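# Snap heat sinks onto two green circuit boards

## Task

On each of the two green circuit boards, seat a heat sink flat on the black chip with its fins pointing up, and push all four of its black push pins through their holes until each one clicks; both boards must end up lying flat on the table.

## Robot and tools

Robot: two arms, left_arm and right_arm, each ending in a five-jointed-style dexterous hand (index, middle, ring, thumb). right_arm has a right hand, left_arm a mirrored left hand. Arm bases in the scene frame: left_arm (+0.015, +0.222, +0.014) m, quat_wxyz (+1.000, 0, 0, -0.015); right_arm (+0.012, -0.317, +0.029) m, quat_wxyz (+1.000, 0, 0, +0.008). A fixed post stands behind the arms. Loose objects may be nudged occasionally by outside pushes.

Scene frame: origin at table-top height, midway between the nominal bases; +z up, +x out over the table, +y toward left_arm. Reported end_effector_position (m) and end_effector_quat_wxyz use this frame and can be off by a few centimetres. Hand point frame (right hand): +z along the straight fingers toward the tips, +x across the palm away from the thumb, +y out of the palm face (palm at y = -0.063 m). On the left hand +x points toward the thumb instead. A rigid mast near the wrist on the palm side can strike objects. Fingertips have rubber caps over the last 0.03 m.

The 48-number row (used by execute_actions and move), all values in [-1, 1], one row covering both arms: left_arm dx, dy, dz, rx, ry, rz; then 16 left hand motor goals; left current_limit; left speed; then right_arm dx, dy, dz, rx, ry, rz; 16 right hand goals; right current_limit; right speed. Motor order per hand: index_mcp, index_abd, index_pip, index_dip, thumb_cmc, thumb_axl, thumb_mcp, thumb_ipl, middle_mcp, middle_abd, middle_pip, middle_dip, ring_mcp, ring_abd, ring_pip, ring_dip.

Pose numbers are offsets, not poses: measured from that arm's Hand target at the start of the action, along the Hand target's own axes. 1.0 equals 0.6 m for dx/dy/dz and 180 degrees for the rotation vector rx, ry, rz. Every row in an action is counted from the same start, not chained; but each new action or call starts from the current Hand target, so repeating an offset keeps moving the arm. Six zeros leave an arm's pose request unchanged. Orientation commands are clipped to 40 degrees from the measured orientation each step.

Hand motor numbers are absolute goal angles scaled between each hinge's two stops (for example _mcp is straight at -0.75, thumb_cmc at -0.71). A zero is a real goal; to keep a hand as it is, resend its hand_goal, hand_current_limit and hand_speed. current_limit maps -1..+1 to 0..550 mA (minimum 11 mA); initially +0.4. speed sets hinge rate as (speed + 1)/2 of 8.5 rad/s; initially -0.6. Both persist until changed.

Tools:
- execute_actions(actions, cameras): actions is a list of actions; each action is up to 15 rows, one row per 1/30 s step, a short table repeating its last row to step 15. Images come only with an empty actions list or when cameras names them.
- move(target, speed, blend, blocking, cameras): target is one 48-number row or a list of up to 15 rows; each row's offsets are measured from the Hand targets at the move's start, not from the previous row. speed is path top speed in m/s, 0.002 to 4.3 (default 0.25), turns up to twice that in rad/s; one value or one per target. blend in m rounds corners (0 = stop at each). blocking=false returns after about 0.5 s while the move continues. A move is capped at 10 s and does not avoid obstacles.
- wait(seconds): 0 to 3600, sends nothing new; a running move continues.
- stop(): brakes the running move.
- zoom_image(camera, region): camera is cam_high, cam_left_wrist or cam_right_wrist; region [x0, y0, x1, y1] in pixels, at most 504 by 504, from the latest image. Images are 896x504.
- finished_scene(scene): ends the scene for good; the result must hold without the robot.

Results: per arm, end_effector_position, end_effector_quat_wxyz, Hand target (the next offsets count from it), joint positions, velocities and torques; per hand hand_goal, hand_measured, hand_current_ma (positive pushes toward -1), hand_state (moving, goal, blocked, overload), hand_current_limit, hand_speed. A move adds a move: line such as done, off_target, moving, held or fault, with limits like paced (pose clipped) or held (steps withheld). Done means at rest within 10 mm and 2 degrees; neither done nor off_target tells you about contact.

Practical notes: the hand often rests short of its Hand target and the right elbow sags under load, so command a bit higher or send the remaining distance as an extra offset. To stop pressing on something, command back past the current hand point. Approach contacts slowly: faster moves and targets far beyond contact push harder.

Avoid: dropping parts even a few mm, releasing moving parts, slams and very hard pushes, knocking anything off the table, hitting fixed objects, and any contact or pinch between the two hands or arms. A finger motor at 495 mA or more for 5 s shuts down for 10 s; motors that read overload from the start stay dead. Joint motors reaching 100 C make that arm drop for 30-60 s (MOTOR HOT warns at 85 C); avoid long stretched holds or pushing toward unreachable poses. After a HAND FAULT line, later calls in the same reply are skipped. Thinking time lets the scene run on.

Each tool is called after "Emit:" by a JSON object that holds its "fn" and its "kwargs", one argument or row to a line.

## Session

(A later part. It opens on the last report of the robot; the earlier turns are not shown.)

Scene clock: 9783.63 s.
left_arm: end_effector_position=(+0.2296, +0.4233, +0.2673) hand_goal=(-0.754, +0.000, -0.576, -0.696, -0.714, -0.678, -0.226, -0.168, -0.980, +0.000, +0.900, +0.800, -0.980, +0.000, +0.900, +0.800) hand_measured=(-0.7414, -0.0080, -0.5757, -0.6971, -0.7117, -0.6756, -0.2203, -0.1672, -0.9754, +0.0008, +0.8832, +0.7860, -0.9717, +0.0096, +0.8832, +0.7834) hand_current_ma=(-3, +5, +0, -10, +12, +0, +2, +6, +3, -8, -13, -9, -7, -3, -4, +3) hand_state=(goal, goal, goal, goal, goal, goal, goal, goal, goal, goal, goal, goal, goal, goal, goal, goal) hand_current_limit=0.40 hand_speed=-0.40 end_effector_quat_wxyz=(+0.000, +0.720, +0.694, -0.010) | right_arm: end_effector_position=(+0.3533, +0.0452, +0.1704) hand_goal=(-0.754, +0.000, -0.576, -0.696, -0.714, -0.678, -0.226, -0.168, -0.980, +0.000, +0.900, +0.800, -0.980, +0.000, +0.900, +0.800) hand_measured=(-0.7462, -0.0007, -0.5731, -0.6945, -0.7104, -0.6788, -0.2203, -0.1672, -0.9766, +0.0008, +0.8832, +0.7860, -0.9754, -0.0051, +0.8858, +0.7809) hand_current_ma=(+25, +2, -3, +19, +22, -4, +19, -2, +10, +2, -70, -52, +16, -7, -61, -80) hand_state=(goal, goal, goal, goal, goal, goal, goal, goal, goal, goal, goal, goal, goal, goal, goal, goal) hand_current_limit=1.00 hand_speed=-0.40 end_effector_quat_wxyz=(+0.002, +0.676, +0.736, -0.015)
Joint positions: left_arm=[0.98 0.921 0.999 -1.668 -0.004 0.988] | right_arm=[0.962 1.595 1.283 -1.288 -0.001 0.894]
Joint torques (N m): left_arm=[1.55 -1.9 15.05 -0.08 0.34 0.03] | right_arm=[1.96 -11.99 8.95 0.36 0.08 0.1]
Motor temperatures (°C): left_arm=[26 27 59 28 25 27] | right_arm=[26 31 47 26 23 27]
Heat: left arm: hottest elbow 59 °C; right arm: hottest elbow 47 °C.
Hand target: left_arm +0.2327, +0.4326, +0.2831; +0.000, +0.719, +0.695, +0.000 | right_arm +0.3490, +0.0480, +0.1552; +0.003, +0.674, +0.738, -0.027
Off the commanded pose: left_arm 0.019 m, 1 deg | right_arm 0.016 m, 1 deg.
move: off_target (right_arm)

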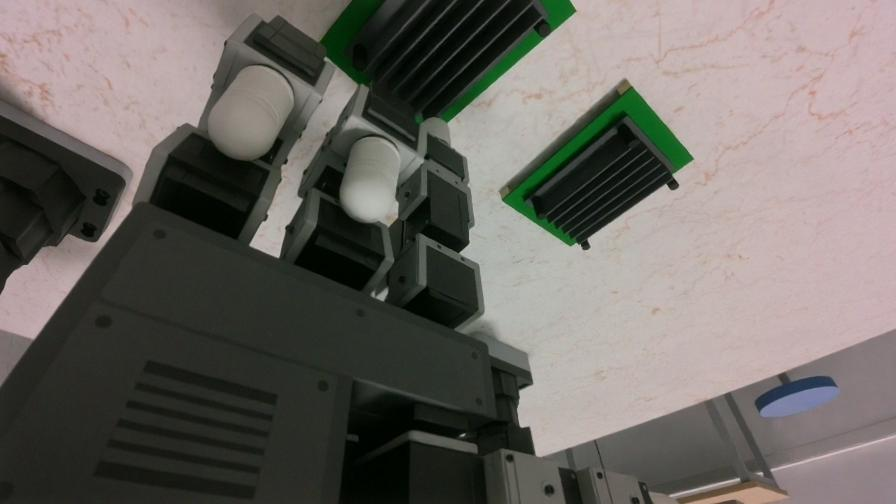

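Emit:
{"fn": "move", "kwargs": {
  "target": [0,0,0,0,0,0,-0.754,0,-0.576,-0.696,-0.714,-0.678,-0.226,-0.168,-0.98,0,0.9,0.8,-0.98,0,0.9,0.8,0.4,-0.4,-0.018,0.000,0.006,0,0,0,-0.754,0,-0.576,-0.696,-0.714,-0.678,-0.226,-0.168,-0.98,0,0.9,0.8,-0.98,0,0.9,0.8,1.0,-0.4],
  "speed": 0.03,
  "cameras": ["cam_right_wrist"]
}}

Emit:
{"fn": "zoom_image", "kwargs": {
  "camera": "cam_right_wrist",
  "region": [370, 50, 490, 140]
}}

Scene clock: 9796.67 s.
left_arm: end_effector_position=(+0.2296, +0.4233, +0.2673) hand_goal=(-0.754, +0.000, -0.576, -0.696, -0.714, -0.678, -0.226, -0.168, -0.980, +0.000, +0.900, +0.800, -0.980, +0.000, +0.900, +0.800) hand_measured=(-0.7402, -0.0080, -0.5770, -0.6971, -0.7104, -0.6777, -0.2203, -0.1691, -0.9754, +0.0008, +0.8832, +0.7860, -0.9730, +0.0110, +0.8845, +0.7834) hand_current_ma=(-7, +0, +1, -6, +10, +1, +4, +7, +6, -12, -7, -5, -14, +2, -2, +2) hand_state=(goal, goal, goal, goal, goal, goal, goal, goal, goal, goal, goal, goal, goal, goal, goal, goal) hand_current_limit=0.40 hand_speed=-0.40 end_effector_quat_wxyz=(+0.000, +0.720, +0.694, -0.010) | right_arm: end_effector_position=(+0.3493, +0.0393, +0.1603) hand_goal=(-0.754, +0.000, -0.576, -0.696, -0.714, -0.678, -0.226, -0.168, -0.980, +0.000, +0.900, +0.800, -0.980, +0.000, +0.900, +0.800) hand_measured=(-0.7474, -0.0051, -0.5731, -0.6945, -0.7104, -0.6777, -0.2203, -0.1672, -0.9754, -0.0007, +0.8832, +0.7860, -0.9754, -0.0051, +0.8871, +0.7809) hand_current_ma=(+30, -14, +0, +6, +27, -12, +24, -7, +5, +5, -73, -54, +20, -10, -56, -82) hand_state=(goal, goal, goal, goal, goal, goal, goal, goal, goal, goal, goal, goal, goal, goal, goal, goal) hand_current_limit=1.00 hand_speed=-0.40 end_effector_quat_wxyz=(+0.003, +0.676, +0.737, -0.023)
Joint positions: left_arm=[0.98 0.921 0.999 -1.668 -0.004 0.988] | right_arm=[0.962 1.595 1.256 -1.278 -0.001 0.892]
Joint torques (N m): left_arm=[2.61 -1.26 15.21 0.2 0.2 0.1] | right_arm=[0.73 -13.22 8.5 0.36 0.09 -0.03]
Motor temperatures (°C): left_arm=[26 27 59 28 25 27] | right_arm=[26 31 46 26 23 27]
Heat: left arm: hottest elbow 59 °C; right arm: hottest elbow 46 °C.
Hand target: left_arm +0.2327, +0.4326, +0.2831; +0.000, +0.719, +0.695, +0.000 | right_arm +0.3498, +0.0371, +0.1520; +0.003, +0.674, +0.738, -0.027
Off the commanded pose: left_arm 0.019 m, 1 deg | right_arm 0.009 m, 1 deg.
move: done

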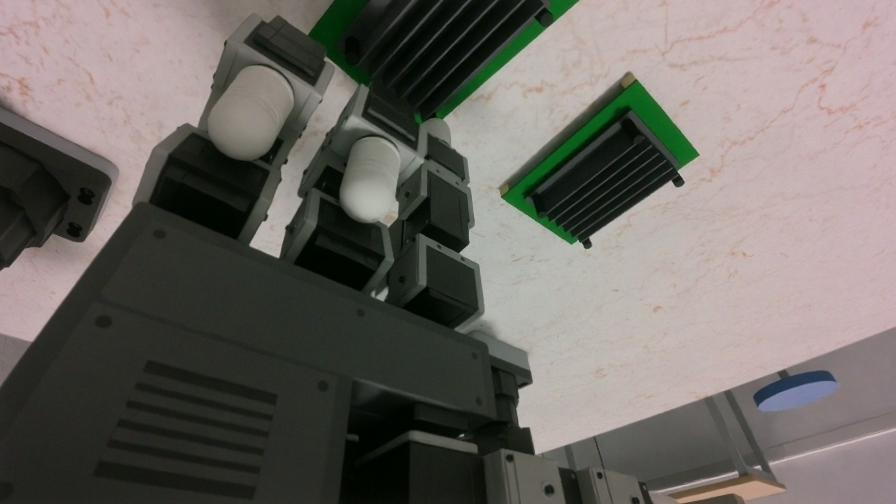

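Scaled by 4.200 from the camera's image (finer frame: 1280x720).

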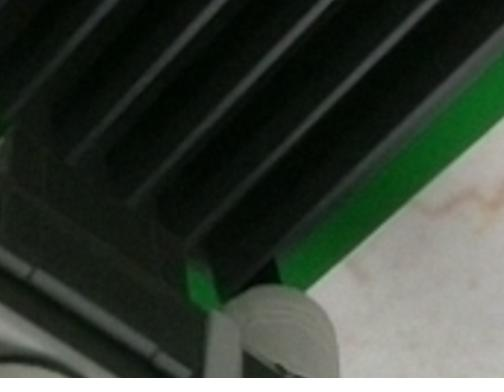

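Emit:
{"fn": "zoom_image", "kwargs": {
  "camera": "cam_right_wrist",
  "region": [500, 0, 600, 75]
}}

Emit:
{"fn": "zoom_image", "kwargs": {
  "camera": "cam_right_wrist",
  "region": [310, 0, 430, 90]
}}

Scaled by 5.040 from the camera's image (finer frame: 1280x720).

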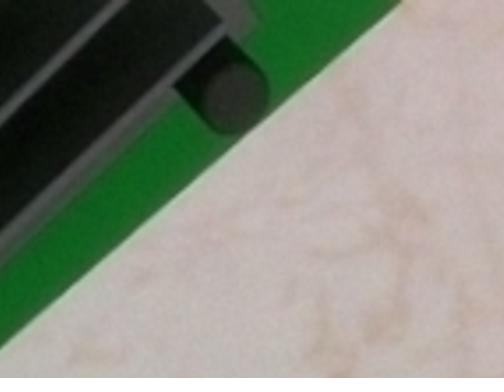

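Scaled by 4.200 from the camera's image (finer frame: 1280x720).

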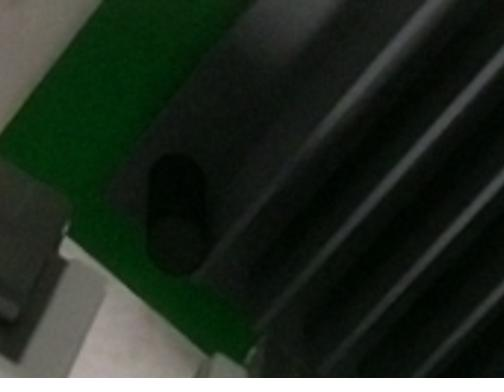

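Emit:
{"fn": "move", "kwargs": {
  "target": [0,0,0,0,0,0,-0.754,0,-0.576,-0.696,-0.714,-0.678,-0.226,-0.168,-0.98,0,0.9,0.8,-0.98,0,0.9,0.8,0.4,-0.4,0.003,0.000,0.010,0,0,0,-0.752,0,-0.573,-0.692,-0.714,-0.678,-0.226,-0.168,-0.98,0,0.9,0.8,-0.98,0,0.9,0.8,1.0,-0.4],
  "speed": 0.03,
  "cameras": ["cam_right_wrist"]
}}

Emit:
{"fn": "zoom_image", "kwargs": {
  "camera": "cam_right_wrist",
  "region": [370, 50, 490, 140]
}}

Emit:
{"fn": "zoom_image", "kwargs": {
  "camera": "cam_right_wrist",
  "region": [500, 0, 600, 75]
}}

Scene clock: 9821.60 s.
left_arm: end_effector_position=(+0.2296, +0.4233, +0.2673) hand_goal=(-0.754, +0.000, -0.576, -0.696, -0.714, -0.678, -0.226, -0.168, -0.980, +0.000, +0.900, +0.800, -0.980, +0.000, +0.900, +0.800) hand_measured=(-0.7414, -0.0080, -0.5770, -0.6983, -0.7104, -0.6777, -0.2203, -0.1672, -0.9754, +0.0008, +0.8832, +0.7860, -0.9717, +0.0096, +0.8832, +0.7834) hand_current_ma=(-2, +1, -3, -5, +9, -3, +11, +9, -3, -13, -5, -11, -3, +7, -3, +3) hand_state=(goal, goal, goal, goal, goal, goal, goal, goal, goal, goal, goal, goal, goal, goal, goal, goal) hand_current_limit=0.40 hand_speed=-0.40 end_effector_quat_wxyz=(+0.000, +0.720, +0.694, -0.010) | right_arm: end_effector_position=(+0.3505, +0.0408, +0.1606) hand_goal=(-0.752, +0.000, -0.574, -0.692, -0.714, -0.678, -0.226, -0.168, -0.980, +0.000, +0.900, +0.800, -0.980, +0.000, +0.900, +0.800) hand_measured=(-0.7559, -0.0095, -0.5795, -0.6971, -0.7104, -0.6777, -0.2203, -0.1672, -0.9754, +0.0008, +0.8832, +0.7860, -0.9754, -0.0051, +0.8858, +0.7821) hand_current_ma=(-19, -29, -35, -15, +27, -8, +26, -10, +11, +5, -71, -55, +20, -16, -58, -77) hand_state=(goal, goal, goal, goal, goal, goal, goal, goal, goal, goal, goal, goal, goal, goal, goal, goal) hand_current_limit=1.00 hand_speed=-0.40 end_effector_quat_wxyz=(+0.003, +0.676, +0.737, -0.019)
Joint positions: left_arm=[0.98 0.921 0.999 -1.668 -0.004 0.988] | right_arm=[0.962 1.595 1.256 -1.27 0 0.892]
Joint torques (N m): left_arm=[1.73 -1.79 15.15 0.1 0.23 0.01] | right_arm=[0.97 -12.57 7.9 0.69 0.06 -0.01]
Motor temperatures (°C): left_arm=[26 27 60 28 25 27] | right_arm=[26 31 44 26 23 27]
Heat: left arm: hottest elbow 60 °C; right arm: hottest elbow 44 °C.
Hand target: left_arm +0.2327, +0.4326, +0.2831; +0.000, +0.719, +0.695, +0.000 | right_arm +0.3495, +0.0386, +0.1459; +0.003, +0.674, +0.738, -0.026
Off the commanded pose: left_arm 0.019 m, 1 deg | right_arm 0.015 m, 1 deg.
move: off_target (right_arm)

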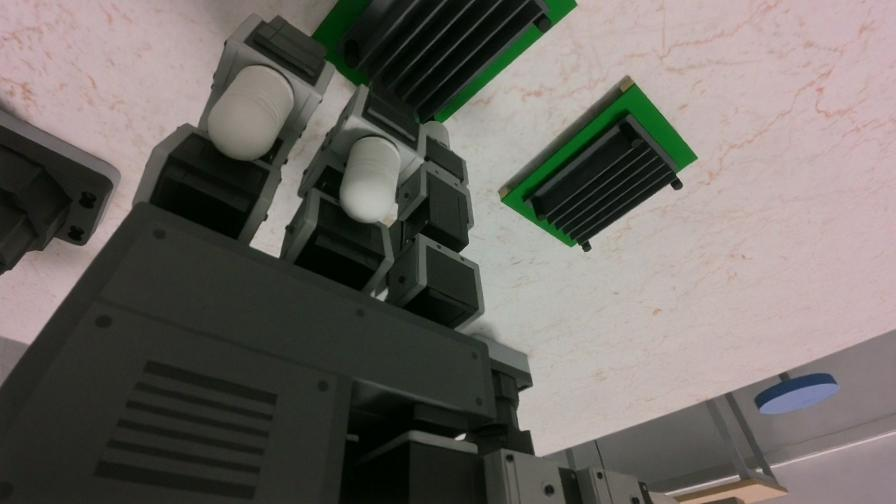

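Scaled by 4.200 from the camera's image (finer frame: 1280x720).

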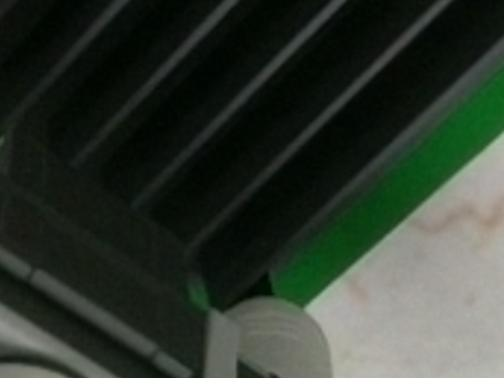

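Scaled by 5.040 from the camera's image (finer frame: 1280x720).

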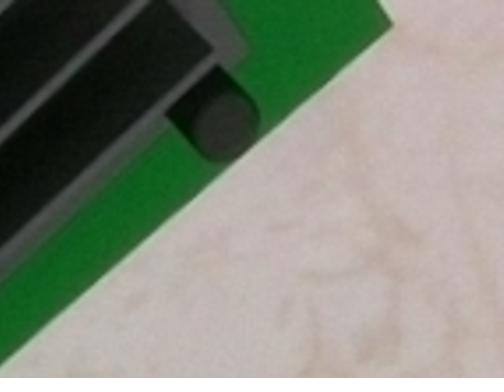

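Emit:
{"fn": "move", "kwargs": {
  "target": [0,0,0,0,0,0,-0.754,0,-0.576,-0.696,-0.714,-0.678,-0.226,-0.168,-0.98,0,0.9,0.8,-0.98,0,0.9,0.8,0.4,-0.4,0.001,-0.001,0.020,0.006,-0.006,0,-0.742,0,-0.565,-0.69,-0.714,-0.678,-0.226,-0.168,-0.98,0,0.9,0.8,-0.98,0,0.9,0.8,1.0,-0.4],
  "speed": 0.03,
  "cameras": ["cam_right_wrist"]
}}

Emit:
{"fn": "zoom_image", "kwargs": {
  "camera": "cam_right_wrist",
  "region": [370, 50, 490, 140]
}}

Emit:
{"fn": "zoom_image", "kwargs": {
  "camera": "cam_right_wrist",
  "region": [500, 0, 600, 75]
}}

Scene clock: 9836.07 s.
left_arm: end_effector_position=(+0.2296, +0.4233, +0.2673) hand_goal=(-0.754, +0.000, -0.576, -0.696, -0.714, -0.678, -0.226, -0.168, -0.980, +0.000, +0.900, +0.800, -0.980, +0.000, +0.900, +0.800) hand_measured=(-0.7414, -0.0080, -0.5770, -0.6971, -0.7104, -0.6767, -0.2193, -0.1681, -0.9742, +0.0008, +0.8832, +0.7860, -0.9717, +0.0096, +0.8832, +0.7834) hand_current_ma=(-3, +8, +2, -5, +1, -4, +4, +9, +4, -10, -5, -9, +1, +0, -2, +1) hand_state=(goal, goal, goal, goal, goal, goal, goal, goal, goal, goal, goal, goal, goal, goal, goal, goal) hand_current_limit=0.40 hand_speed=-0.40 end_effector_quat_wxyz=(+0.000, +0.720, +0.694, -0.010) | right_arm: end_effector_position=(+0.3505, +0.0408, +0.1606) hand_goal=(-0.742, +0.000, -0.566, -0.690, -0.714, -0.678, -0.226, -0.168, -0.980, +0.000, +0.900, +0.800, -0.980, +0.000, +0.900, +0.800) hand_measured=(-0.7559, -0.0109, -0.5782, -0.6971, -0.7104, -0.6788, -0.2203, -0.1672, -0.9766, +0.0008, +0.8832, +0.7860, -0.9754, -0.0051, +0.8871, +0.7809) hand_current_ma=(-63, -25, -61, -22, +21, -10, +25, -2, +3, +2, -72, -55, +26, -12, -60, -74) hand_state=(goal, goal, goal, goal, goal, goal, goal, goal, goal, goal, goal, goal, goal, goal, goal, goal) hand_current_limit=1.00 hand_speed=-0.40 end_effector_quat_wxyz=(+0.003, +0.676, +0.737, -0.019)
Joint positions: left_arm=[0.98 0.921 0.999 -1.668 -0.004 0.988] | right_arm=[0.962 1.595 1.256 -1.27 0 0.892]
Joint torques (N m): left_arm=[2.32 -1.26 15.49 0.13 0.19 0.02] | right_arm=[0.97 -10.64 7.82 0.61 -0.05 0]
Motor temperatures (°C): left_arm=[26 27 60 28 25 27] | right_arm=[26 31 43 26 23 27]
Heat: left arm: hottest elbow 60 °C; right arm: hottest elbow 43 °C.
Hand target: left_arm +0.2327, +0.4326, +0.2831; +0.000, +0.719, +0.695, +0.000 | right_arm +0.3485, +0.0386, +0.1339; +0.003, +0.674, +0.738, -0.040
Off the commanded pose: left_arm 0.019 m, 1 deg | right_arm 0.027 m, 2 deg.
move: off_target (right_arm)

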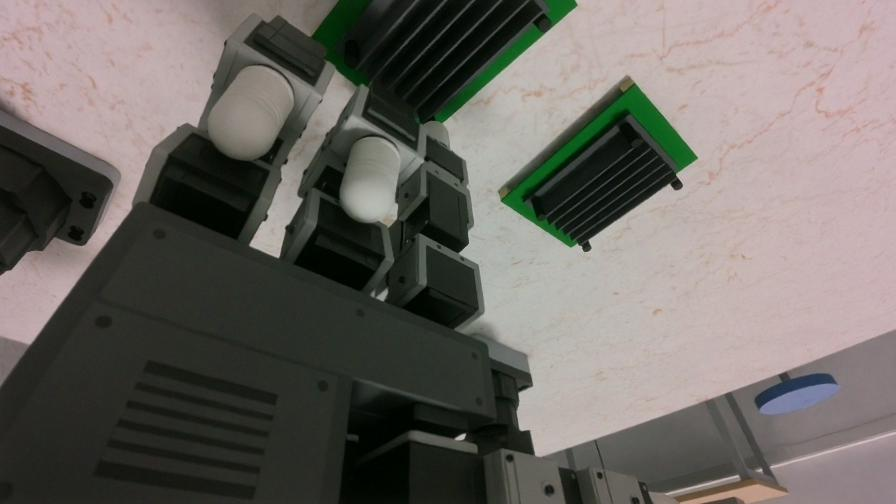

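Scaled by 4.200 from the camera's image (finer frame: 1280x720).

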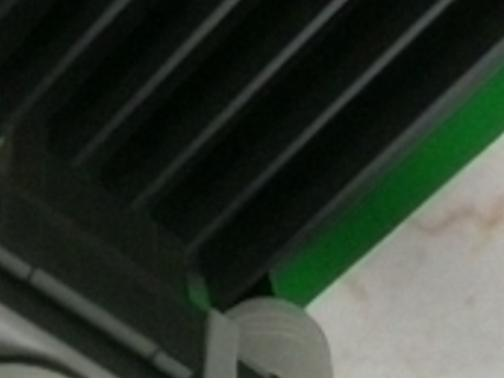

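Scaled by 5.040 from the camera's image (finer frame: 1280x720).

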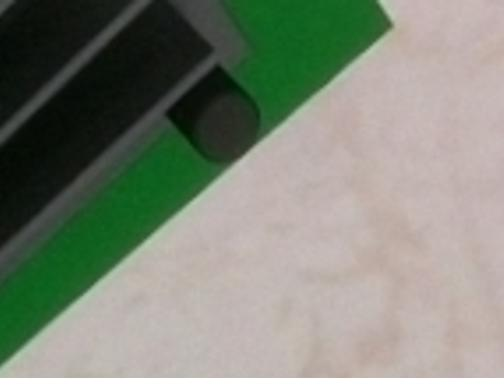

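Emit:
{"fn": "move", "kwargs": {
  "target": [0,0,0,0,0,0,-0.754,0,-0.576,-0.696,-0.714,-0.678,-0.226,-0.168,-0.98,0,0.9,0.8,-0.98,0,0.9,0.8,0.4,-0.4,0.0,0,0.025,0.006,-0.0065,0,-0.735,0,-0.56,-0.688,-0.714,-0.678,-0.226,-0.168,-0.98,0,0.9,0.8,-0.98,0,0.9,0.8,1.0,-0.4],
  "speed": 0.03,
  "cameras": ["cam_right_wrist"]
}}

Emit:
{"fn": "zoom_image", "kwargs": {
  "camera": "cam_right_wrist",
  "region": [370, 50, 490, 140]
}}

Emit:
{"fn": "zoom_image", "kwargs": {
  "camera": "cam_right_wrist",
  "region": [500, 0, 600, 75]
}}

Scene clock: 9843.40 s.
left_arm: end_effector_position=(+0.2296, +0.4233, +0.2673) hand_goal=(-0.754, +0.000, -0.576, -0.696, -0.714, -0.678, -0.226, -0.168, -0.980, +0.000, +0.900, +0.800, -0.980, +0.000, +0.900, +0.800) hand_measured=(-0.7426, -0.0080, -0.5770, -0.6983, -0.7117, -0.6767, -0.2193, -0.1672, -0.9742, -0.0007, +0.8820, +0.7860, -0.9717, +0.0096, +0.8832, +0.7821) hand_current_ma=(-8, -1, +3, -10, +5, -9, +4, +8, -5, -7, -5, -12, -2, -3, -9, +10) hand_state=(goal, goal, goal, goal, goal, goal, goal, goal, goal, goal, goal, goal, goal, goal, goal, goal) hand_current_limit=0.40 hand_speed=-0.40 end_effector_quat_wxyz=(+0.000, +0.720, +0.694, -0.010) | right_arm: end_effector_position=(+0.3503, +0.0408, +0.1595) hand_goal=(-0.736, +0.000, -0.560, -0.688, -0.714, -0.678, -0.226, -0.168, -0.980, +0.000, +0.900, +0.800, -0.980, +0.000, +0.900, +0.800) hand_measured=(-0.7571, -0.0124, -0.5770, -0.6971, -0.7104, -0.6788, -0.2203, -0.1681, -0.9766, +0.0008, +0.8845, +0.7860, -0.9742, -0.0051, +0.8871, +0.7821) hand_current_ma=(-94, -36, -67, -27, +22, -21, +20, -11, +10, -1, -72, -54, +14, -11, -59, -81) hand_state=(blocked, goal, goal, goal, goal, goal, goal, goal, goal, goal, goal, goal, goal, goal, goal, goal) hand_current_limit=1.00 hand_speed=-0.40 end_effector_quat_wxyz=(+0.003, +0.676, +0.737, -0.020)
Joint positions: left_arm=[0.98 0.921 0.999 -1.668 -0.004 0.988] | right_arm=[0.962 1.597 1.256 -1.27 -0.001 0.892]
Joint torques (N m): left_arm=[2.02 -1.44 15.05 -0.03 0.2 0.12] | right_arm=[0.97 -8.82 7.28 0.73 -0.09 0]
Motor temperatures (°C): left_arm=[26 27 60 28 25 27] | right_arm=[26 31 43 26 23 27]
Heat: left arm: hottest elbow 60 °C; right arm: hottest elbow 43 °C.
Hand target: left_arm +0.2327, +0.4326, +0.2831; +0.000, +0.719, +0.695, +0.000 | right_arm +0.3477, +0.0377, +0.1189; +0.004, +0.674, +0.737, -0.054
Off the commanded pose: left_arm 0.019 m, 1 deg | right_arm 0.041 m, 4 deg.
move: off_target (right_arm)

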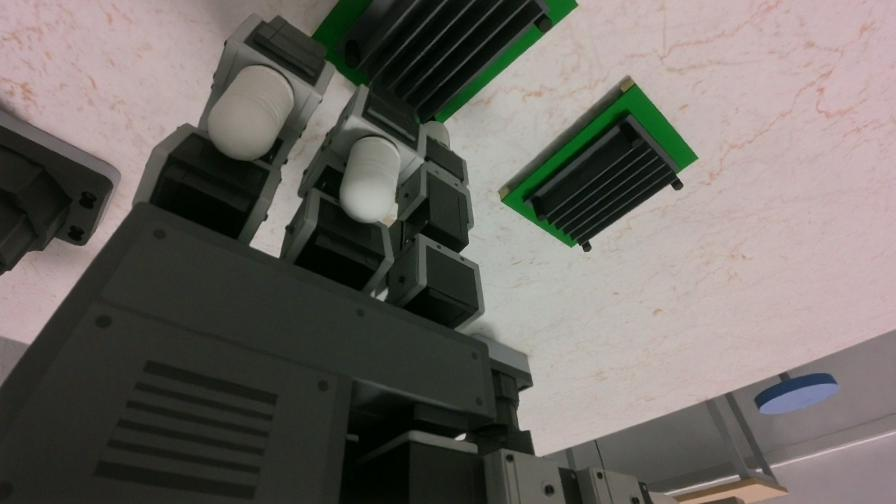

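Scaled by 4.200 from the camera's image (finer frame: 1280x720).

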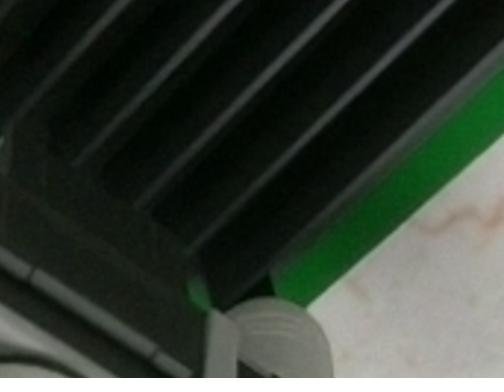

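Scaled by 5.040 from the camera's image (finer frame: 1280x720).

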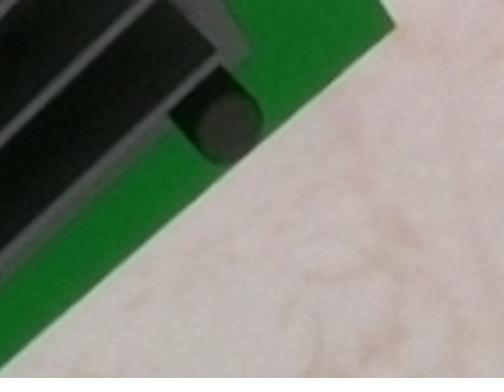

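Emit:
{"fn": "move", "kwargs": {
  "target": [0,0,0,0,0,0,-0.754,0,-0.576,-0.696,-0.714,-0.678,-0.226,-0.168,-0.98,0,0.9,0.8,-0.98,0,0.9,0.8,0.4,-0.4,0.0,0,0.025,0.005,-0.0055,0,-0.725,0.01,-0.553,-0.684,-0.714,-0.678,-0.226,-0.168,-0.98,0,0.9,0.8,-0.98,0,0.9,0.8,1.0,-0.4],
  "speed": 0.03,
  "cameras": ["cam_right_wrist"]
}}

Emit:
{"fn": "zoom_image", "kwargs": {
  "camera": "cam_right_wrist",
  "region": [370, 50, 490, 140]
}}

Emit:
{"fn": "zoom_image", "kwargs": {
  "camera": "cam_right_wrist",
  "region": [500, 0, 600, 75]
}}

Scene clock: 9851.40 s.
left_arm: end_effector_position=(+0.2296, +0.4233, +0.2673) hand_goal=(-0.754, +0.000, -0.576, -0.696, -0.714, -0.678, -0.226, -0.168, -0.980, +0.000, +0.900, +0.800, -0.980, +0.000, +0.900, +0.800) hand_measured=(-0.7414, -0.0080, -0.5757, -0.6983, -0.7104, -0.6777, -0.2203, -0.1681, -0.9754, +0.0008, +0.8832, +0.7860, -0.9717, +0.0096, +0.8832, +0.7834) hand_current_ma=(+1, -2, +6, -8, +11, -4, +4, +7, +1, +0, -7, -11, -12, +3, -1, +1) hand_state=(goal, goal, goal, goal, goal, goal, goal, goal, goal, goal, goal, goal, goal, goal, goal, goal) hand_current_limit=0.40 hand_speed=-0.40 end_effector_quat_wxyz=(+0.000, +0.720, +0.694, -0.010) | right_arm: end_effector_position=(+0.3503, +0.0408, +0.1586) hand_goal=(-0.726, +0.010, -0.554, -0.684, -0.714, -0.678, -0.226, -0.168, -0.980, +0.000, +0.900, +0.800, -0.980, +0.000, +0.900, +0.800) hand_measured=(-0.7571, -0.0124, -0.5757, -0.6971, -0.7104, -0.6788, -0.2203, -0.1672, -0.9766, +0.0008, +0.8845, +0.7860, -0.9754, -0.0051, +0.8871, +0.7809) hand_current_ma=(-135, -59, -98, -52, +25, -8, +27, -1, +11, +6, -74, -59, +16, -16, -62, -83) hand_state=(blocked, blocked, blocked, goal, goal, goal, goal, goal, goal, goal, goal, goal, goal, goal, goal, goal) hand_current_limit=1.00 hand_speed=-0.40 end_effector_quat_wxyz=(+0.003, +0.676, +0.737, -0.021)
Joint positions: left_arm=[0.98 0.921 0.999 -1.668 -0.004 0.988] | right_arm=[0.962 1.599 1.256 -1.27 -0.001 0.892]
Joint torques (N m): left_arm=[2.67 -1.38 15.16 0.24 0.26 0.06] | right_arm=[0.97 -7.36 6.35 1.02 -0.14 0]
Motor temperatures (°C): left_arm=[26 27 60 28 25 27] | right_arm=[26 31 42 26 23 27]
Heat: left arm: hottest elbow 60 °C; right arm: hottest elbow 42 °C.
Hand target: left_arm +0.2327, +0.4326, +0.2831; +0.000, +0.719, +0.695, +0.000 | right_arm +0.3468, +0.0364, +0.1041; +0.006, +0.673, +0.737, -0.065
Off the commanded pose: left_arm 0.019 m, 1 deg | right_arm 0.055 m, 5 deg.
move: off_target (right_arm)

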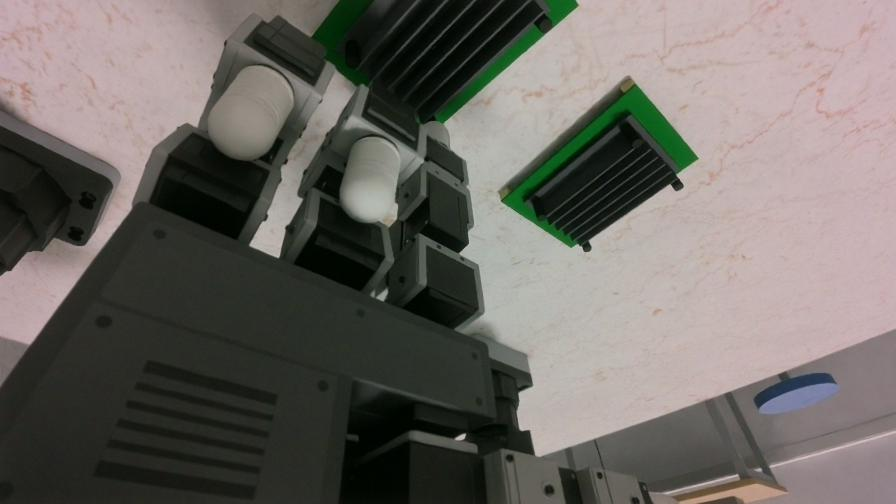

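Scaled by 4.200 from the camera's image (finer frame: 1280x720).

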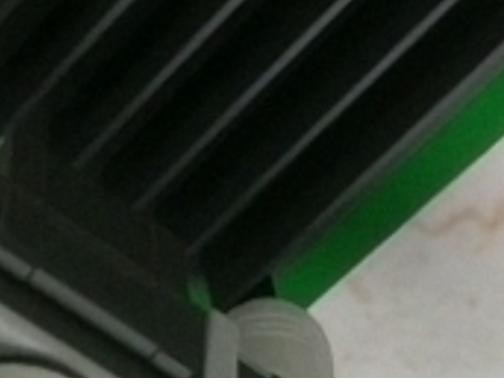

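Scaled by 5.040 from the camera's image (finer frame: 1280x720).

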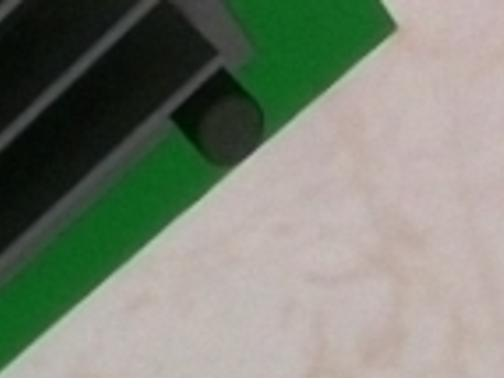

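Emit:
{"fn": "move", "kwargs": {
  "target": [0,0,0,0,0,0,-0.754,0,-0.576,-0.696,-0.714,-0.678,-0.226,-0.168,-0.98,0,0.9,0.8,-0.98,0,0.9,0.8,0.4,-0.4,0.0,0,0.03,0.005,-0.0055,0,-0.715,0.01,-0.545,-0.68,-0.714,-0.678,-0.226,-0.168,-0.98,0,0.9,0.8,-0.98,0,0.9,0.8,1.0,-0.4],
  "speed": 0.03,
  "cameras": ["cam_right_wrist"]
}}

Emit:
{"fn": "zoom_image", "kwargs": {
  "camera": "cam_right_wrist",
  "region": [370, 50, 490, 140]
}}

Emit:
{"fn": "zoom_image", "kwargs": {
  "camera": "cam_right_wrist",
  "region": [500, 0, 600, 75]
}}

Scene clock: 9859.33 s.
left_arm: end_effector_position=(+0.2296, +0.4233, +0.2673) hand_goal=(-0.754, +0.000, -0.576, -0.696, -0.714, -0.678, -0.226, -0.168, -0.980, +0.000, +0.900, +0.800, -0.980, +0.000, +0.900, +0.800) hand_measured=(-0.7414, -0.0095, -0.5770, -0.6983, -0.7117, -0.6777, -0.2203, -0.1672, -0.9754, +0.0008, +0.8832, +0.7860, -0.9730, +0.0110, +0.8832, +0.7834) hand_current_ma=(+2, +5, +1, -18, +3, -4, +1, +13, -5, -6, -12, -16, -11, +5, +4, +7) hand_state=(goal, goal, goal, goal, goal, goal, goal, goal, goal, goal, goal, goal, goal, goal, goal, goal) hand_current_limit=0.40 hand_speed=-0.40 end_effector_quat_wxyz=(+0.000, +0.720, +0.694, -0.010) | right_arm: end_effector_position=(+0.3506, +0.0410, +0.1578) hand_goal=(-0.716, +0.010, -0.546, -0.680, -0.714, -0.678, -0.226, -0.168, -0.980, +0.000, +0.900, +0.800, -0.980, +0.000, +0.900, +0.800) hand_measured=(-0.7583, -0.0197, -0.5757, -0.6983, -0.7104, -0.6788, -0.2203, -0.1672, -0.9754, +0.0008, +0.8832, +0.7860, -0.9754, -0.0051, +0.8858, +0.7809) hand_current_ma=(-193, -77, -126, -73, +20, -12, +23, -7, +3, +5, -77, -59, +25, -9, -59, -73) hand_state=(blocked, blocked, blocked, goal, goal, goal, goal, goal, goal, goal, goal, goal, goal, goal, goal, goal) hand_current_limit=1.00 hand_speed=-0.40 end_effector_quat_wxyz=(+0.003, +0.676, +0.737, -0.021)
Joint positions: left_arm=[0.98 0.921 0.999 -1.668 -0.004 0.988] | right_arm=[0.962 1.601 1.256 -1.268 0 0.892]
Joint torques (N m): left_arm=[1.14 -2.26 15.16 -0.08 0.22 0.07] | right_arm=[1.03 -5.77 4.89 1.5 -0.22 0]
Motor temperatures (°C): left_arm=[26 27 60 28 25 27] | right_arm=[26 31 41 26 23 27]
Heat: left arm: hottest elbow 60 °C; right arm: hottest elbow 41 °C.
Hand target: left_arm +0.2327, +0.4326, +0.2831; +0.000, +0.719, +0.695, +0.000 | right_arm +0.3453, +0.0345, +0.0862; +0.007, +0.673, +0.736, -0.077
Off the commanded pose: left_arm 0.019 m, 1 deg | right_arm 0.072 m, 6 deg.
move: off_target (right_arm)

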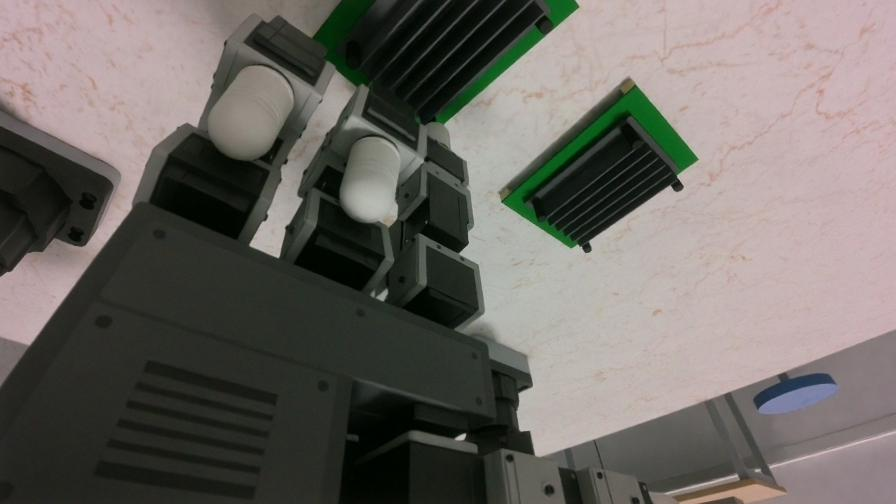

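Scaled by 4.200 from the camera's image (finer frame: 1280x720).

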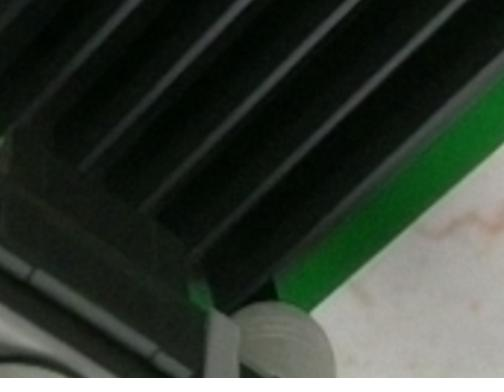

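Scaled by 5.040 from the camera's image (finer frame: 1280x720).

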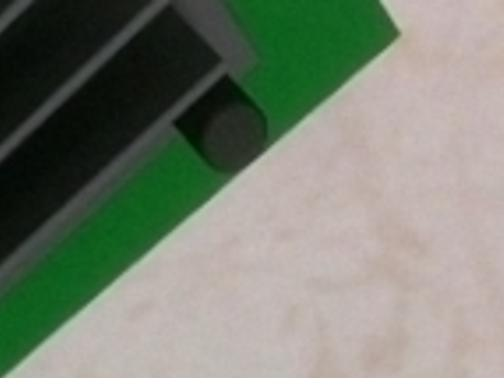

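Emit:
{"fn": "move", "kwargs": {
  "target": [0,0,0,0,0,0,-0.754,0,-0.576,-0.696,-0.714,-0.678,-0.226,-0.168,-0.98,0,0.9,0.8,-0.98,0,0.9,0.8,0.4,-0.4,0.001,0,0.03,0.006,-0.0065,0,-0.705,0.025,-0.537,-0.675,-0.714,-0.678,-0.226,-0.168,-0.98,0,0.9,0.8,-0.98,0,0.9,0.8,1.0,-0.4],
  "speed": 0.03,
  "cameras": ["cam_right_wrist"]
}}

Emit:
{"fn": "zoom_image", "kwargs": {
  "camera": "cam_right_wrist",
  "region": [370, 50, 490, 140]
}}

Emit:
{"fn": "zoom_image", "kwargs": {
  "camera": "cam_right_wrist",
  "region": [500, 0, 600, 75]
}}

Scene clock: 9872.97 s.
left_arm: end_effector_position=(+0.2296, +0.4233, +0.2673) hand_goal=(-0.754, +0.000, -0.576, -0.696, -0.714, -0.678, -0.226, -0.168, -0.980, +0.000, +0.900, +0.800, -0.980, +0.000, +0.900, +0.800) hand_measured=(-0.7414, -0.0095, -0.5770, -0.6971, -0.7104, -0.6777, -0.2203, -0.1672, -0.9754, +0.0008, +0.8820, +0.7847, -0.9717, +0.0096, +0.8832, +0.7834) hand_current_ma=(+6, -13, +3, -3, +8, +3, -6, +1, +5, -9, -14, -8, -4, -5, -10, +4) hand_state=(goal, goal, goal, goal, goal, goal, goal, goal, goal, goal, goal, goal, goal, goal, goal, goal) hand_current_limit=0.40 hand_speed=-0.40 end_effector_quat_wxyz=(+0.000, +0.720, +0.694, -0.010) | right_arm: end_effector_position=(+0.3510, +0.0409, +0.1511) hand_goal=(-0.706, +0.024, -0.538, -0.676, -0.714, -0.678, -0.226, -0.168, -0.980, +0.000, +0.900, +0.800, -0.980, +0.000, +0.900, +0.800) hand_measured=(-0.7631, -0.0285, -0.5744, -0.6983, -0.7104, -0.6788, -0.2203, -0.1672, -0.9754, +0.0008, +0.8832, +0.7872, -0.9754, -0.0051, +0.8858, +0.7821) hand_current_ma=(-259, -145, -154, -84, +29, -19, +23, -14, +10, +4, -75, -64, +19, -5, -66, -80) hand_state=(blocked, blocked, blocked, blocked, goal, goal, goal, goal, goal, goal, goal, goal, goal, goal, goal, goal) hand_current_limit=1.00 hand_speed=-0.40 end_effector_quat_wxyz=(+0.005, +0.676, +0.737, -0.025)
Joint positions: left_arm=[0.98 0.921 0.999 -1.668 -0.004 0.988] | right_arm=[0.962 1.612 1.252 -1.261 0.002 0.892]
Joint torques (N m): left_arm=[1.61 -2.08 15.09 0.42 0.18 0.05] | right_arm=[1.08 -4.54 4.25 1.55 -0.34 0.02]
Motor temperatures (°C): left_arm=[26 27 60 28 25 27] | right_arm=[26 31 40 26 23 27]
Heat: left arm: hottest elbow 60 °C; right arm: hottest elbow 40 °C.
Hand target: left_arm +0.2327, +0.4326, +0.2831; +0.000, +0.719, +0.695, +0.000 | right_arm +0.3436, +0.0329, +0.0682; +0.008, +0.672, +0.735, -0.091
Off the commanded pose: left_arm 0.019 m, 1 deg | right_arm 0.083 m, 8 deg.
move: off_target (right_arm)

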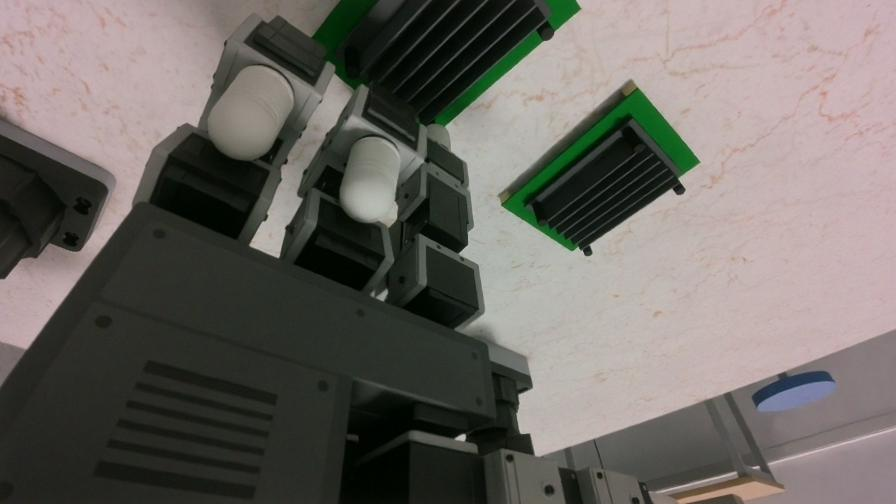

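Scaled by 4.200 from the camera's image (finer frame: 1280x720).

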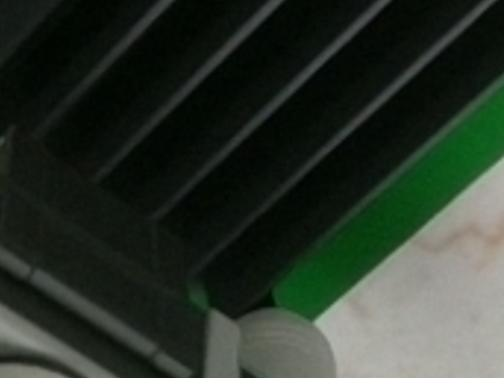

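Scaled by 5.040 from the camera's image (finer frame: 1280x720).

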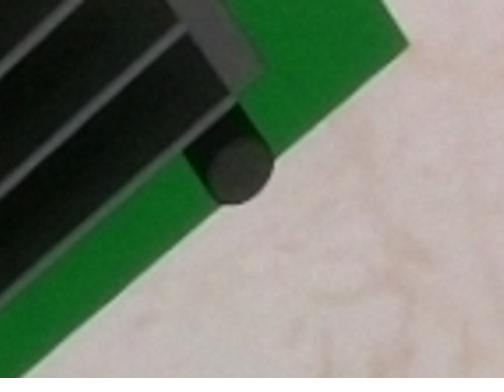

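Emit:
{"fn": "move", "kwargs": {
  "target": [0,0,0,0,0,0,-0.754,0,-0.576,-0.696,-0.714,-0.678,-0.226,-0.168,-0.98,0,0.9,0.8,-0.98,0,0.9,0.8,0.4,-0.4,0.0,0,-0.19,-0.028,0.030,0,-0.752,0.0,-0.574,-0.694,-0.714,-0.678,-0.226,-0.168,-0.98,0,0.9,0.8,-0.98,0,0.9,0.8,1.0,-0.4],
  "speed": 0.05,
  "cameras": ["cam_right_wrist"]
}}

Emit:
{"fn": "zoom_image", "kwargs": {
  "camera": "cam_right_wrist",
  "region": [370, 50, 490, 140]
}}

Scene clock: 9884.87 s.
left_arm: end_effector_position=(+0.2296, +0.4233, +0.2673) hand_goal=(-0.754, +0.000, -0.576, -0.696, -0.714, -0.678, -0.226, -0.168, -0.980, +0.000, +0.900, +0.800, -0.980, +0.000, +0.900, +0.800) hand_measured=(-0.7402, -0.0095, -0.5757, -0.6971, -0.7104, -0.6777, -0.2203, -0.1681, -0.9754, +0.0008, +0.8832, +0.7860, -0.9717, +0.0096, +0.8832, +0.7834) hand_current_ma=(+2, +2, +7, +2, +12, +4, -4, +10, +4, -3, -4, -13, -5, -1, -7, +4) hand_state=(goal, goal, goal, goal, goal, goal, goal, goal, goal, goal, goal, goal, goal, goal, goal, goal) hand_current_limit=0.40 hand_speed=-0.40 end_effector_quat_wxyz=(+0.000, +0.720, +0.694, -0.010) | right_arm: end_effector_position=(+0.3487, +0.0387, +0.1644) hand_goal=(-0.752, +0.000, -0.574, -0.694, -0.714, -0.678, -0.226, -0.168, -0.980, +0.000, +0.900, +0.800, -0.980, +0.000, +0.900, +0.800) hand_measured=(-0.7438, +0.0081, -0.5718, -0.6945, -0.7104, -0.6788, -0.2203, -0.1672, -0.9754, +0.0008, +0.8832, +0.7872, -0.9754, -0.0036, +0.8858, +0.7809) hand_current_ma=(+33, +20, +14, +6, +23, -11, +19, -5, +4, +3, -77, -49, +24, -16, -63, -76) hand_state=(goal, goal, goal, goal, goal, goal, goal, goal, goal, goal, goal, goal, goal, goal, goal, goal) hand_current_limit=1.00 hand_speed=-0.40 end_effector_quat_wxyz=(+0.005, +0.675, +0.736, -0.043)
Joint positions: left_arm=[0.98 0.921 0.999 -1.668 -0.004 0.988] | right_arm=[0.962 1.614 1.293 -1.336 -0.002 0.892]
Joint torques (N m): left_arm=[1.03 -0.91 15.27 0.24 0.18 -0.03] | right_arm=[1.03 -14.21 12.86 -0.42 0.13 0.01]
Motor temperatures (°C): left_arm=[26 27 60 28 25 27] | right_arm=[26 30 39 26 23 27]
Heat: left arm: hottest elbow 60 °C; right arm: hottest elbow 39 °C.
Hand target: left_arm +0.2327, +0.4326, +0.2831; +0.000, +0.719, +0.695, +0.000 | right_arm +0.3562, +0.0493, +0.1803; +0.003, +0.674, +0.738, -0.027
Off the commanded pose: left_arm 0.019 m, 1 deg | right_arm 0.020 m, 2 deg.
move: off_target (right_arm)

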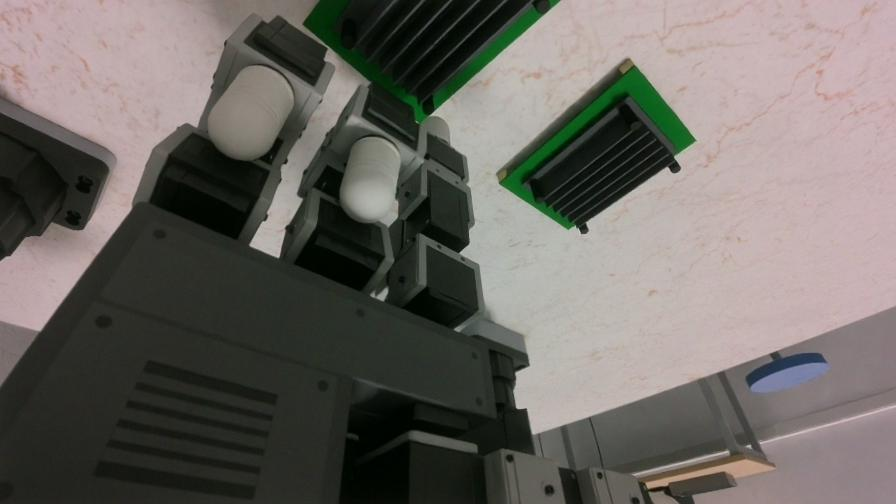

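Scaled by 4.200 from the camera's image (finer frame: 1280x720).

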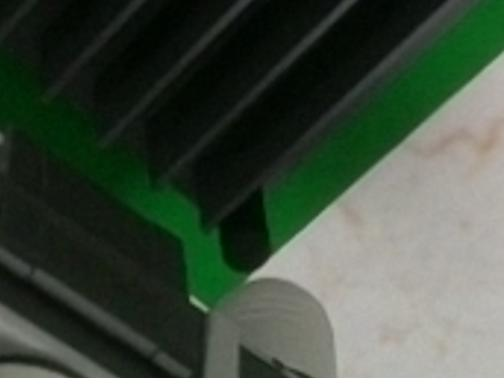

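Emit:
{"fn": "move", "kwargs": {
  "target": [0,0,0,0,0,0,-0.754,0,-0.576,-0.696,-0.714,-0.678,-0.226,-0.168,-0.98,0,0.9,0.8,-0.98,0,0.9,0.8,0.4,-0.4,-0.0068,-0.006,-0.1664,-0.0105,0.0115,0,-0.754,0.0,-0.576,-0.696,-0.714,-0.678,-0.226,-0.168,-0.98,0,0.9,0.8,-0.98,0,0.9,0.8,0.4,-0.4],
  "speed": 0.12
}}

Scene clock: 9910.70 s.
left_arm: end_effector_position=(+0.2296, +0.4233, +0.2673) hand_goal=(-0.754, +0.000, -0.576, -0.696, -0.714, -0.678, -0.226, -0.168, -0.980, +0.000, +0.900, +0.800, -0.980, +0.000, +0.900, +0.800) hand_measured=(-0.7414, -0.0095, -0.5757, -0.6971, -0.7104, -0.6777, -0.2193, -0.1672, -0.9742, +0.0008, +0.8832, +0.7860, -0.9717, +0.0110, +0.8832, +0.7834) hand_current_ma=(-1, -2, +3, -10, +8, -5, +6, +9, +1, -10, -11, -12, -9, -1, -2, +4) hand_state=(goal, goal, goal, goal, goal, goal, goal, goal, goal, goal, goal, goal, goal, goal, goal, goal) hand_current_limit=0.40 hand_speed=-0.40 end_effector_quat_wxyz=(+0.000, +0.720, +0.694, -0.010) | right_arm: end_effector_position=(+0.3508, +0.0415, +0.2635) hand_goal=(-0.754, +0.000, -0.576, -0.696, -0.714, -0.678, -0.226, -0.168, -0.980, +0.000, +0.900, +0.800, -0.980, +0.000, +0.900, +0.800) hand_measured=(-0.7450, +0.0066, -0.5718, -0.6945, -0.7104, -0.6788, -0.2203, -0.1672, -0.9766, +0.0008, +0.8845, +0.7860, -0.9742, -0.0051, +0.8858, +0.7809) hand_current_ma=(+36, +21, +11, +14, +25, -3, +24, -5, +8, +4, -73, -55, +22, -15, -60, -80) hand_state=(goal, goal, goal, goal, goal, goal, goal, goal, goal, goal, goal, goal, goal, goal, goal, goal) hand_current_limit=0.40 hand_speed=-0.40 end_effector_quat_wxyz=(+0.002, +0.676, +0.737, -0.018)
Joint positions: left_arm=[0.98 0.921 0.999 -1.668 -0.004 0.988] | right_arm=[0.962 1.541 1.469 -1.535 -0.001 0.892]
Joint torques (N m): left_arm=[2.67 -1.85 15.21 0.03 0.12 0.08] | right_arm=[1.14 -13.45 13.57 -0.38 0.19 0.02]
Motor temperatures (°C): left_arm=[26 27 60 28 25 27] | right_arm=[26 31 41 26 23 27]
Heat: left arm: hottest elbow 60 °C; right arm: hottest elbow 41 °C.
Hand target: left_arm +0.2327, +0.4326, +0.2831; +0.000, +0.719, +0.695, +0.000 | right_arm +0.3561, +0.0493, +0.2804; +0.001, +0.675, +0.738, -0.002
Off the commanded pose: left_arm 0.019 m, 1 deg | right_arm 0.019 m, 2 deg.
move: off_target (right_arm)

Emit:
{"fn": "move", "kwargs": {
  "target": [
    [0,0,0,0,0,0,-0.754,0,-0.576,-0.696,-0.714,-0.678,-0.226,-0.168,-0.98,0,0.9,0.8,-0.98,0,0.9,0.8,0.4,-0.4,0.0436,-0.1627,0.1257,0.0012,0.203,-0.2297,-0.98,0,0.9,0.8,-0.714,-0.678,-0.226,-0.168,-0.98,0,0.9,0.8,-0.98,0,0.9,0.8,0.4,-0.2],
    [0,0,0,0,0,0,-0.754,0,-0.576,-0.696,-0.714,-0.678,-0.226,-0.168,-0.98,0,0.9,0.8,-0.98,0,0.9,0.8,0.4,-0.4,0.0443,-0.1624,0.2907,0.0012,0.203,-0.2297,-0.98,0,0.9,0.8,-0.714,-0.678,-0.226,-0.168,-0.98,0,0.9,0.8,-0.98,0,0.9,0.8,0.4,-0.2]
  ],
  "speed": 0.15,
  "blend": 0.02,
  "cameras": ["cam_right_wrist"]
}}

Scene clock: 9924.53 s.
left_arm: end_effector_position=(+0.2296, +0.4233, +0.2673) hand_goal=(-0.754, +0.000, -0.576, -0.696, -0.714, -0.678, -0.226, -0.168, -0.980, +0.000, +0.900, +0.800, -0.980, +0.000, +0.900, +0.800) hand_measured=(-0.7402, -0.0109, -0.5757, -0.6971, -0.7117, -0.6777, -0.2193, -0.1672, -0.9754, +0.0008, +0.8832, +0.7860, -0.9717, +0.0096, +0.8832, +0.7834) hand_current_ma=(+7, +5, -1, -6, +7, -1, +4, +1, +2, -4, -8, -10, -7, +0, +0, +1) hand_state=(goal, goal, goal, goal, goal, goal, goal, goal, goal, goal, goal, goal, goal, goal, goal, goal) hand_current_limit=0.40 hand_speed=-0.40 end_effector_quat_wxyz=(+0.000, +0.720, +0.694, -0.010) | right_arm: end_effector_position=(+0.2512, +0.0690, +0.1126) hand_goal=(-0.980, +0.000, +0.900, +0.800, -0.714, -0.678, -0.226, -0.168, -0.980, +0.000, +0.900, +0.800, -0.980, +0.000, +0.900, +0.800) hand_measured=(-0.9766, +0.0052, +0.8845, +0.7847, -0.7167, -0.6788, -0.2212, -0.1672, -0.9766, -0.0007, +0.8832, +0.7860, -0.9754, -0.0051, +0.8871, +0.7821) hand_current_ma=(+16, +15, -71, -62, -10, -12, +17, -5, +6, +4, -70, -59, +22, -13, -61, -80) hand_state=(goal, goal, goal, goal, goal, goal, goal, goal, goal, goal, goal, goal, goal, goal, goal, goal) hand_current_limit=0.40 hand_speed=-0.20 end_effector_quat_wxyz=(-0.228, +0.338, +0.890, +0.204)
Joint positions: left_arm=[0.98 0.921 0.999 -1.668 -0.004 0.988] | right_arm=[0.853 1.33 0.704 -0.679 -0.569 0.103]
Joint torques (N m): left_arm=[1.9 -0.79 15.25 0.36 0.25 0.12] | right_arm=[-0.15 -7.41 8.7 1.11 -0.51 -0.08]
Motor temperatures (°C): left_arm=[26 27 60 28 25 27] | right_arm=[26 31 43 26 23 27]
Heat: left arm: hottest elbow 60 °C; right arm: hottest elbow 43 °C.
Hand target: left_arm +0.2327, +0.4326, +0.2831; +0.000, +0.719, +0.695, +0.000 | right_arm +0.2563, +0.0663, +0.1062; -0.228, +0.342, +0.889, +0.203
Off the commanded pose: left_arm 0.019 m, 1 deg | right_arm 0.009 m, 1 deg.
move: done

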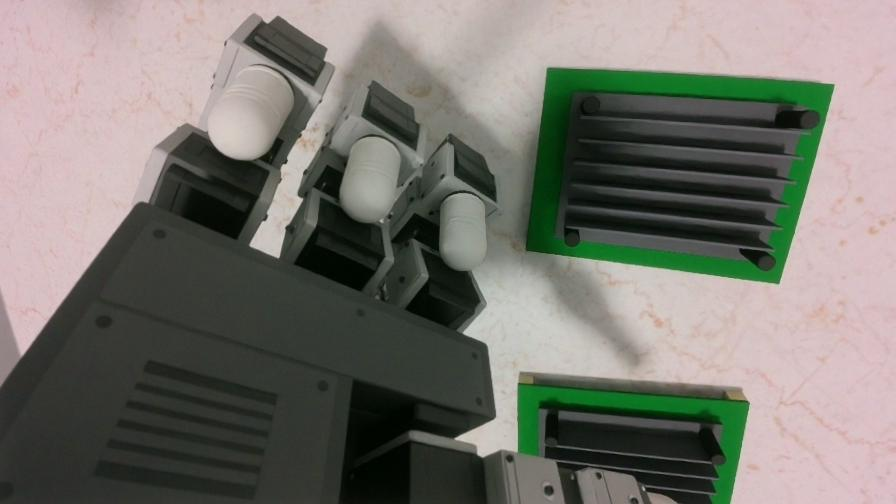

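Emit:
{"fn": "zoom_image", "kwargs": {
  "camera": "cam_right_wrist",
  "region": [520, 50, 640, 140]
}}

Emit:
{"fn": "zoom_image", "kwargs": {
  "camera": "cam_right_wrist",
  "region": [740, 60, 860, 150]
}}

Emit:
{"fn": "zoom_image", "kwargs": {
  "camera": "cam_right_wrist",
  "region": [700, 210, 820, 300]
}}

Emit:
{"fn": "zoom_image", "kwargs": {
  "camera": "cam_right_wrist",
  "region": [510, 185, 630, 275]
}}

Scaled by 4.200 from the camera's image (finer frame: 1280x720).

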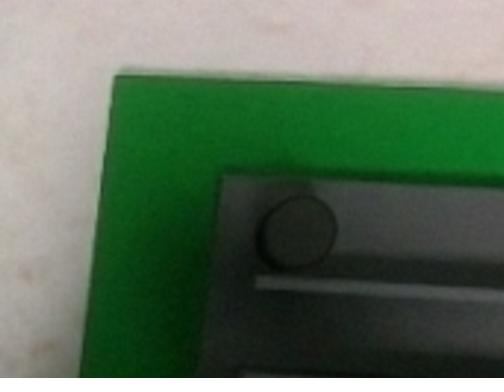

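Scaled by 4.200 from the camera's image (finer frame: 1280x720).

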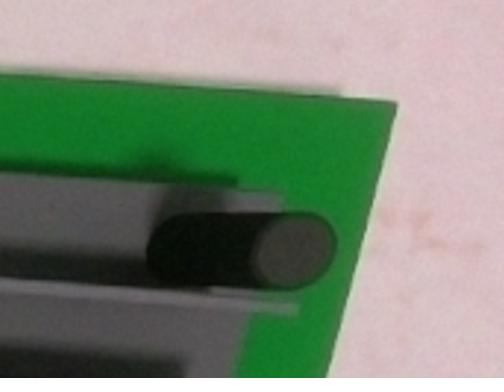

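Scaled by 4.200 from the camera's image (finer frame: 1280x720).

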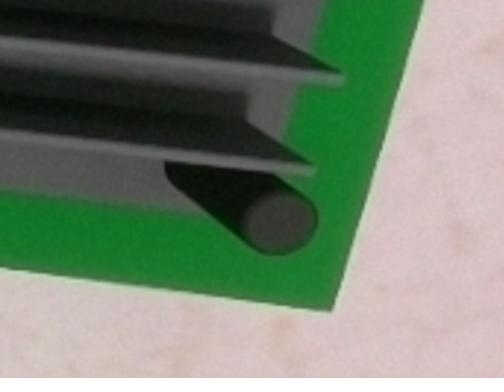

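Scaled by 4.200 from the camera's image (finer frame: 1280x720).

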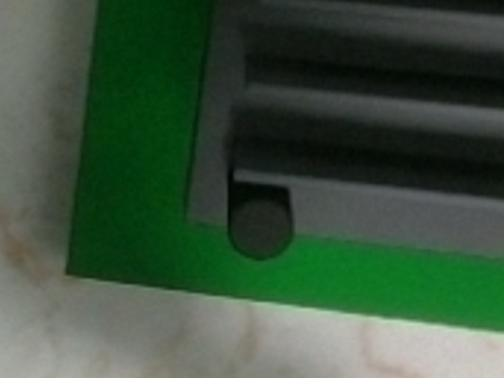

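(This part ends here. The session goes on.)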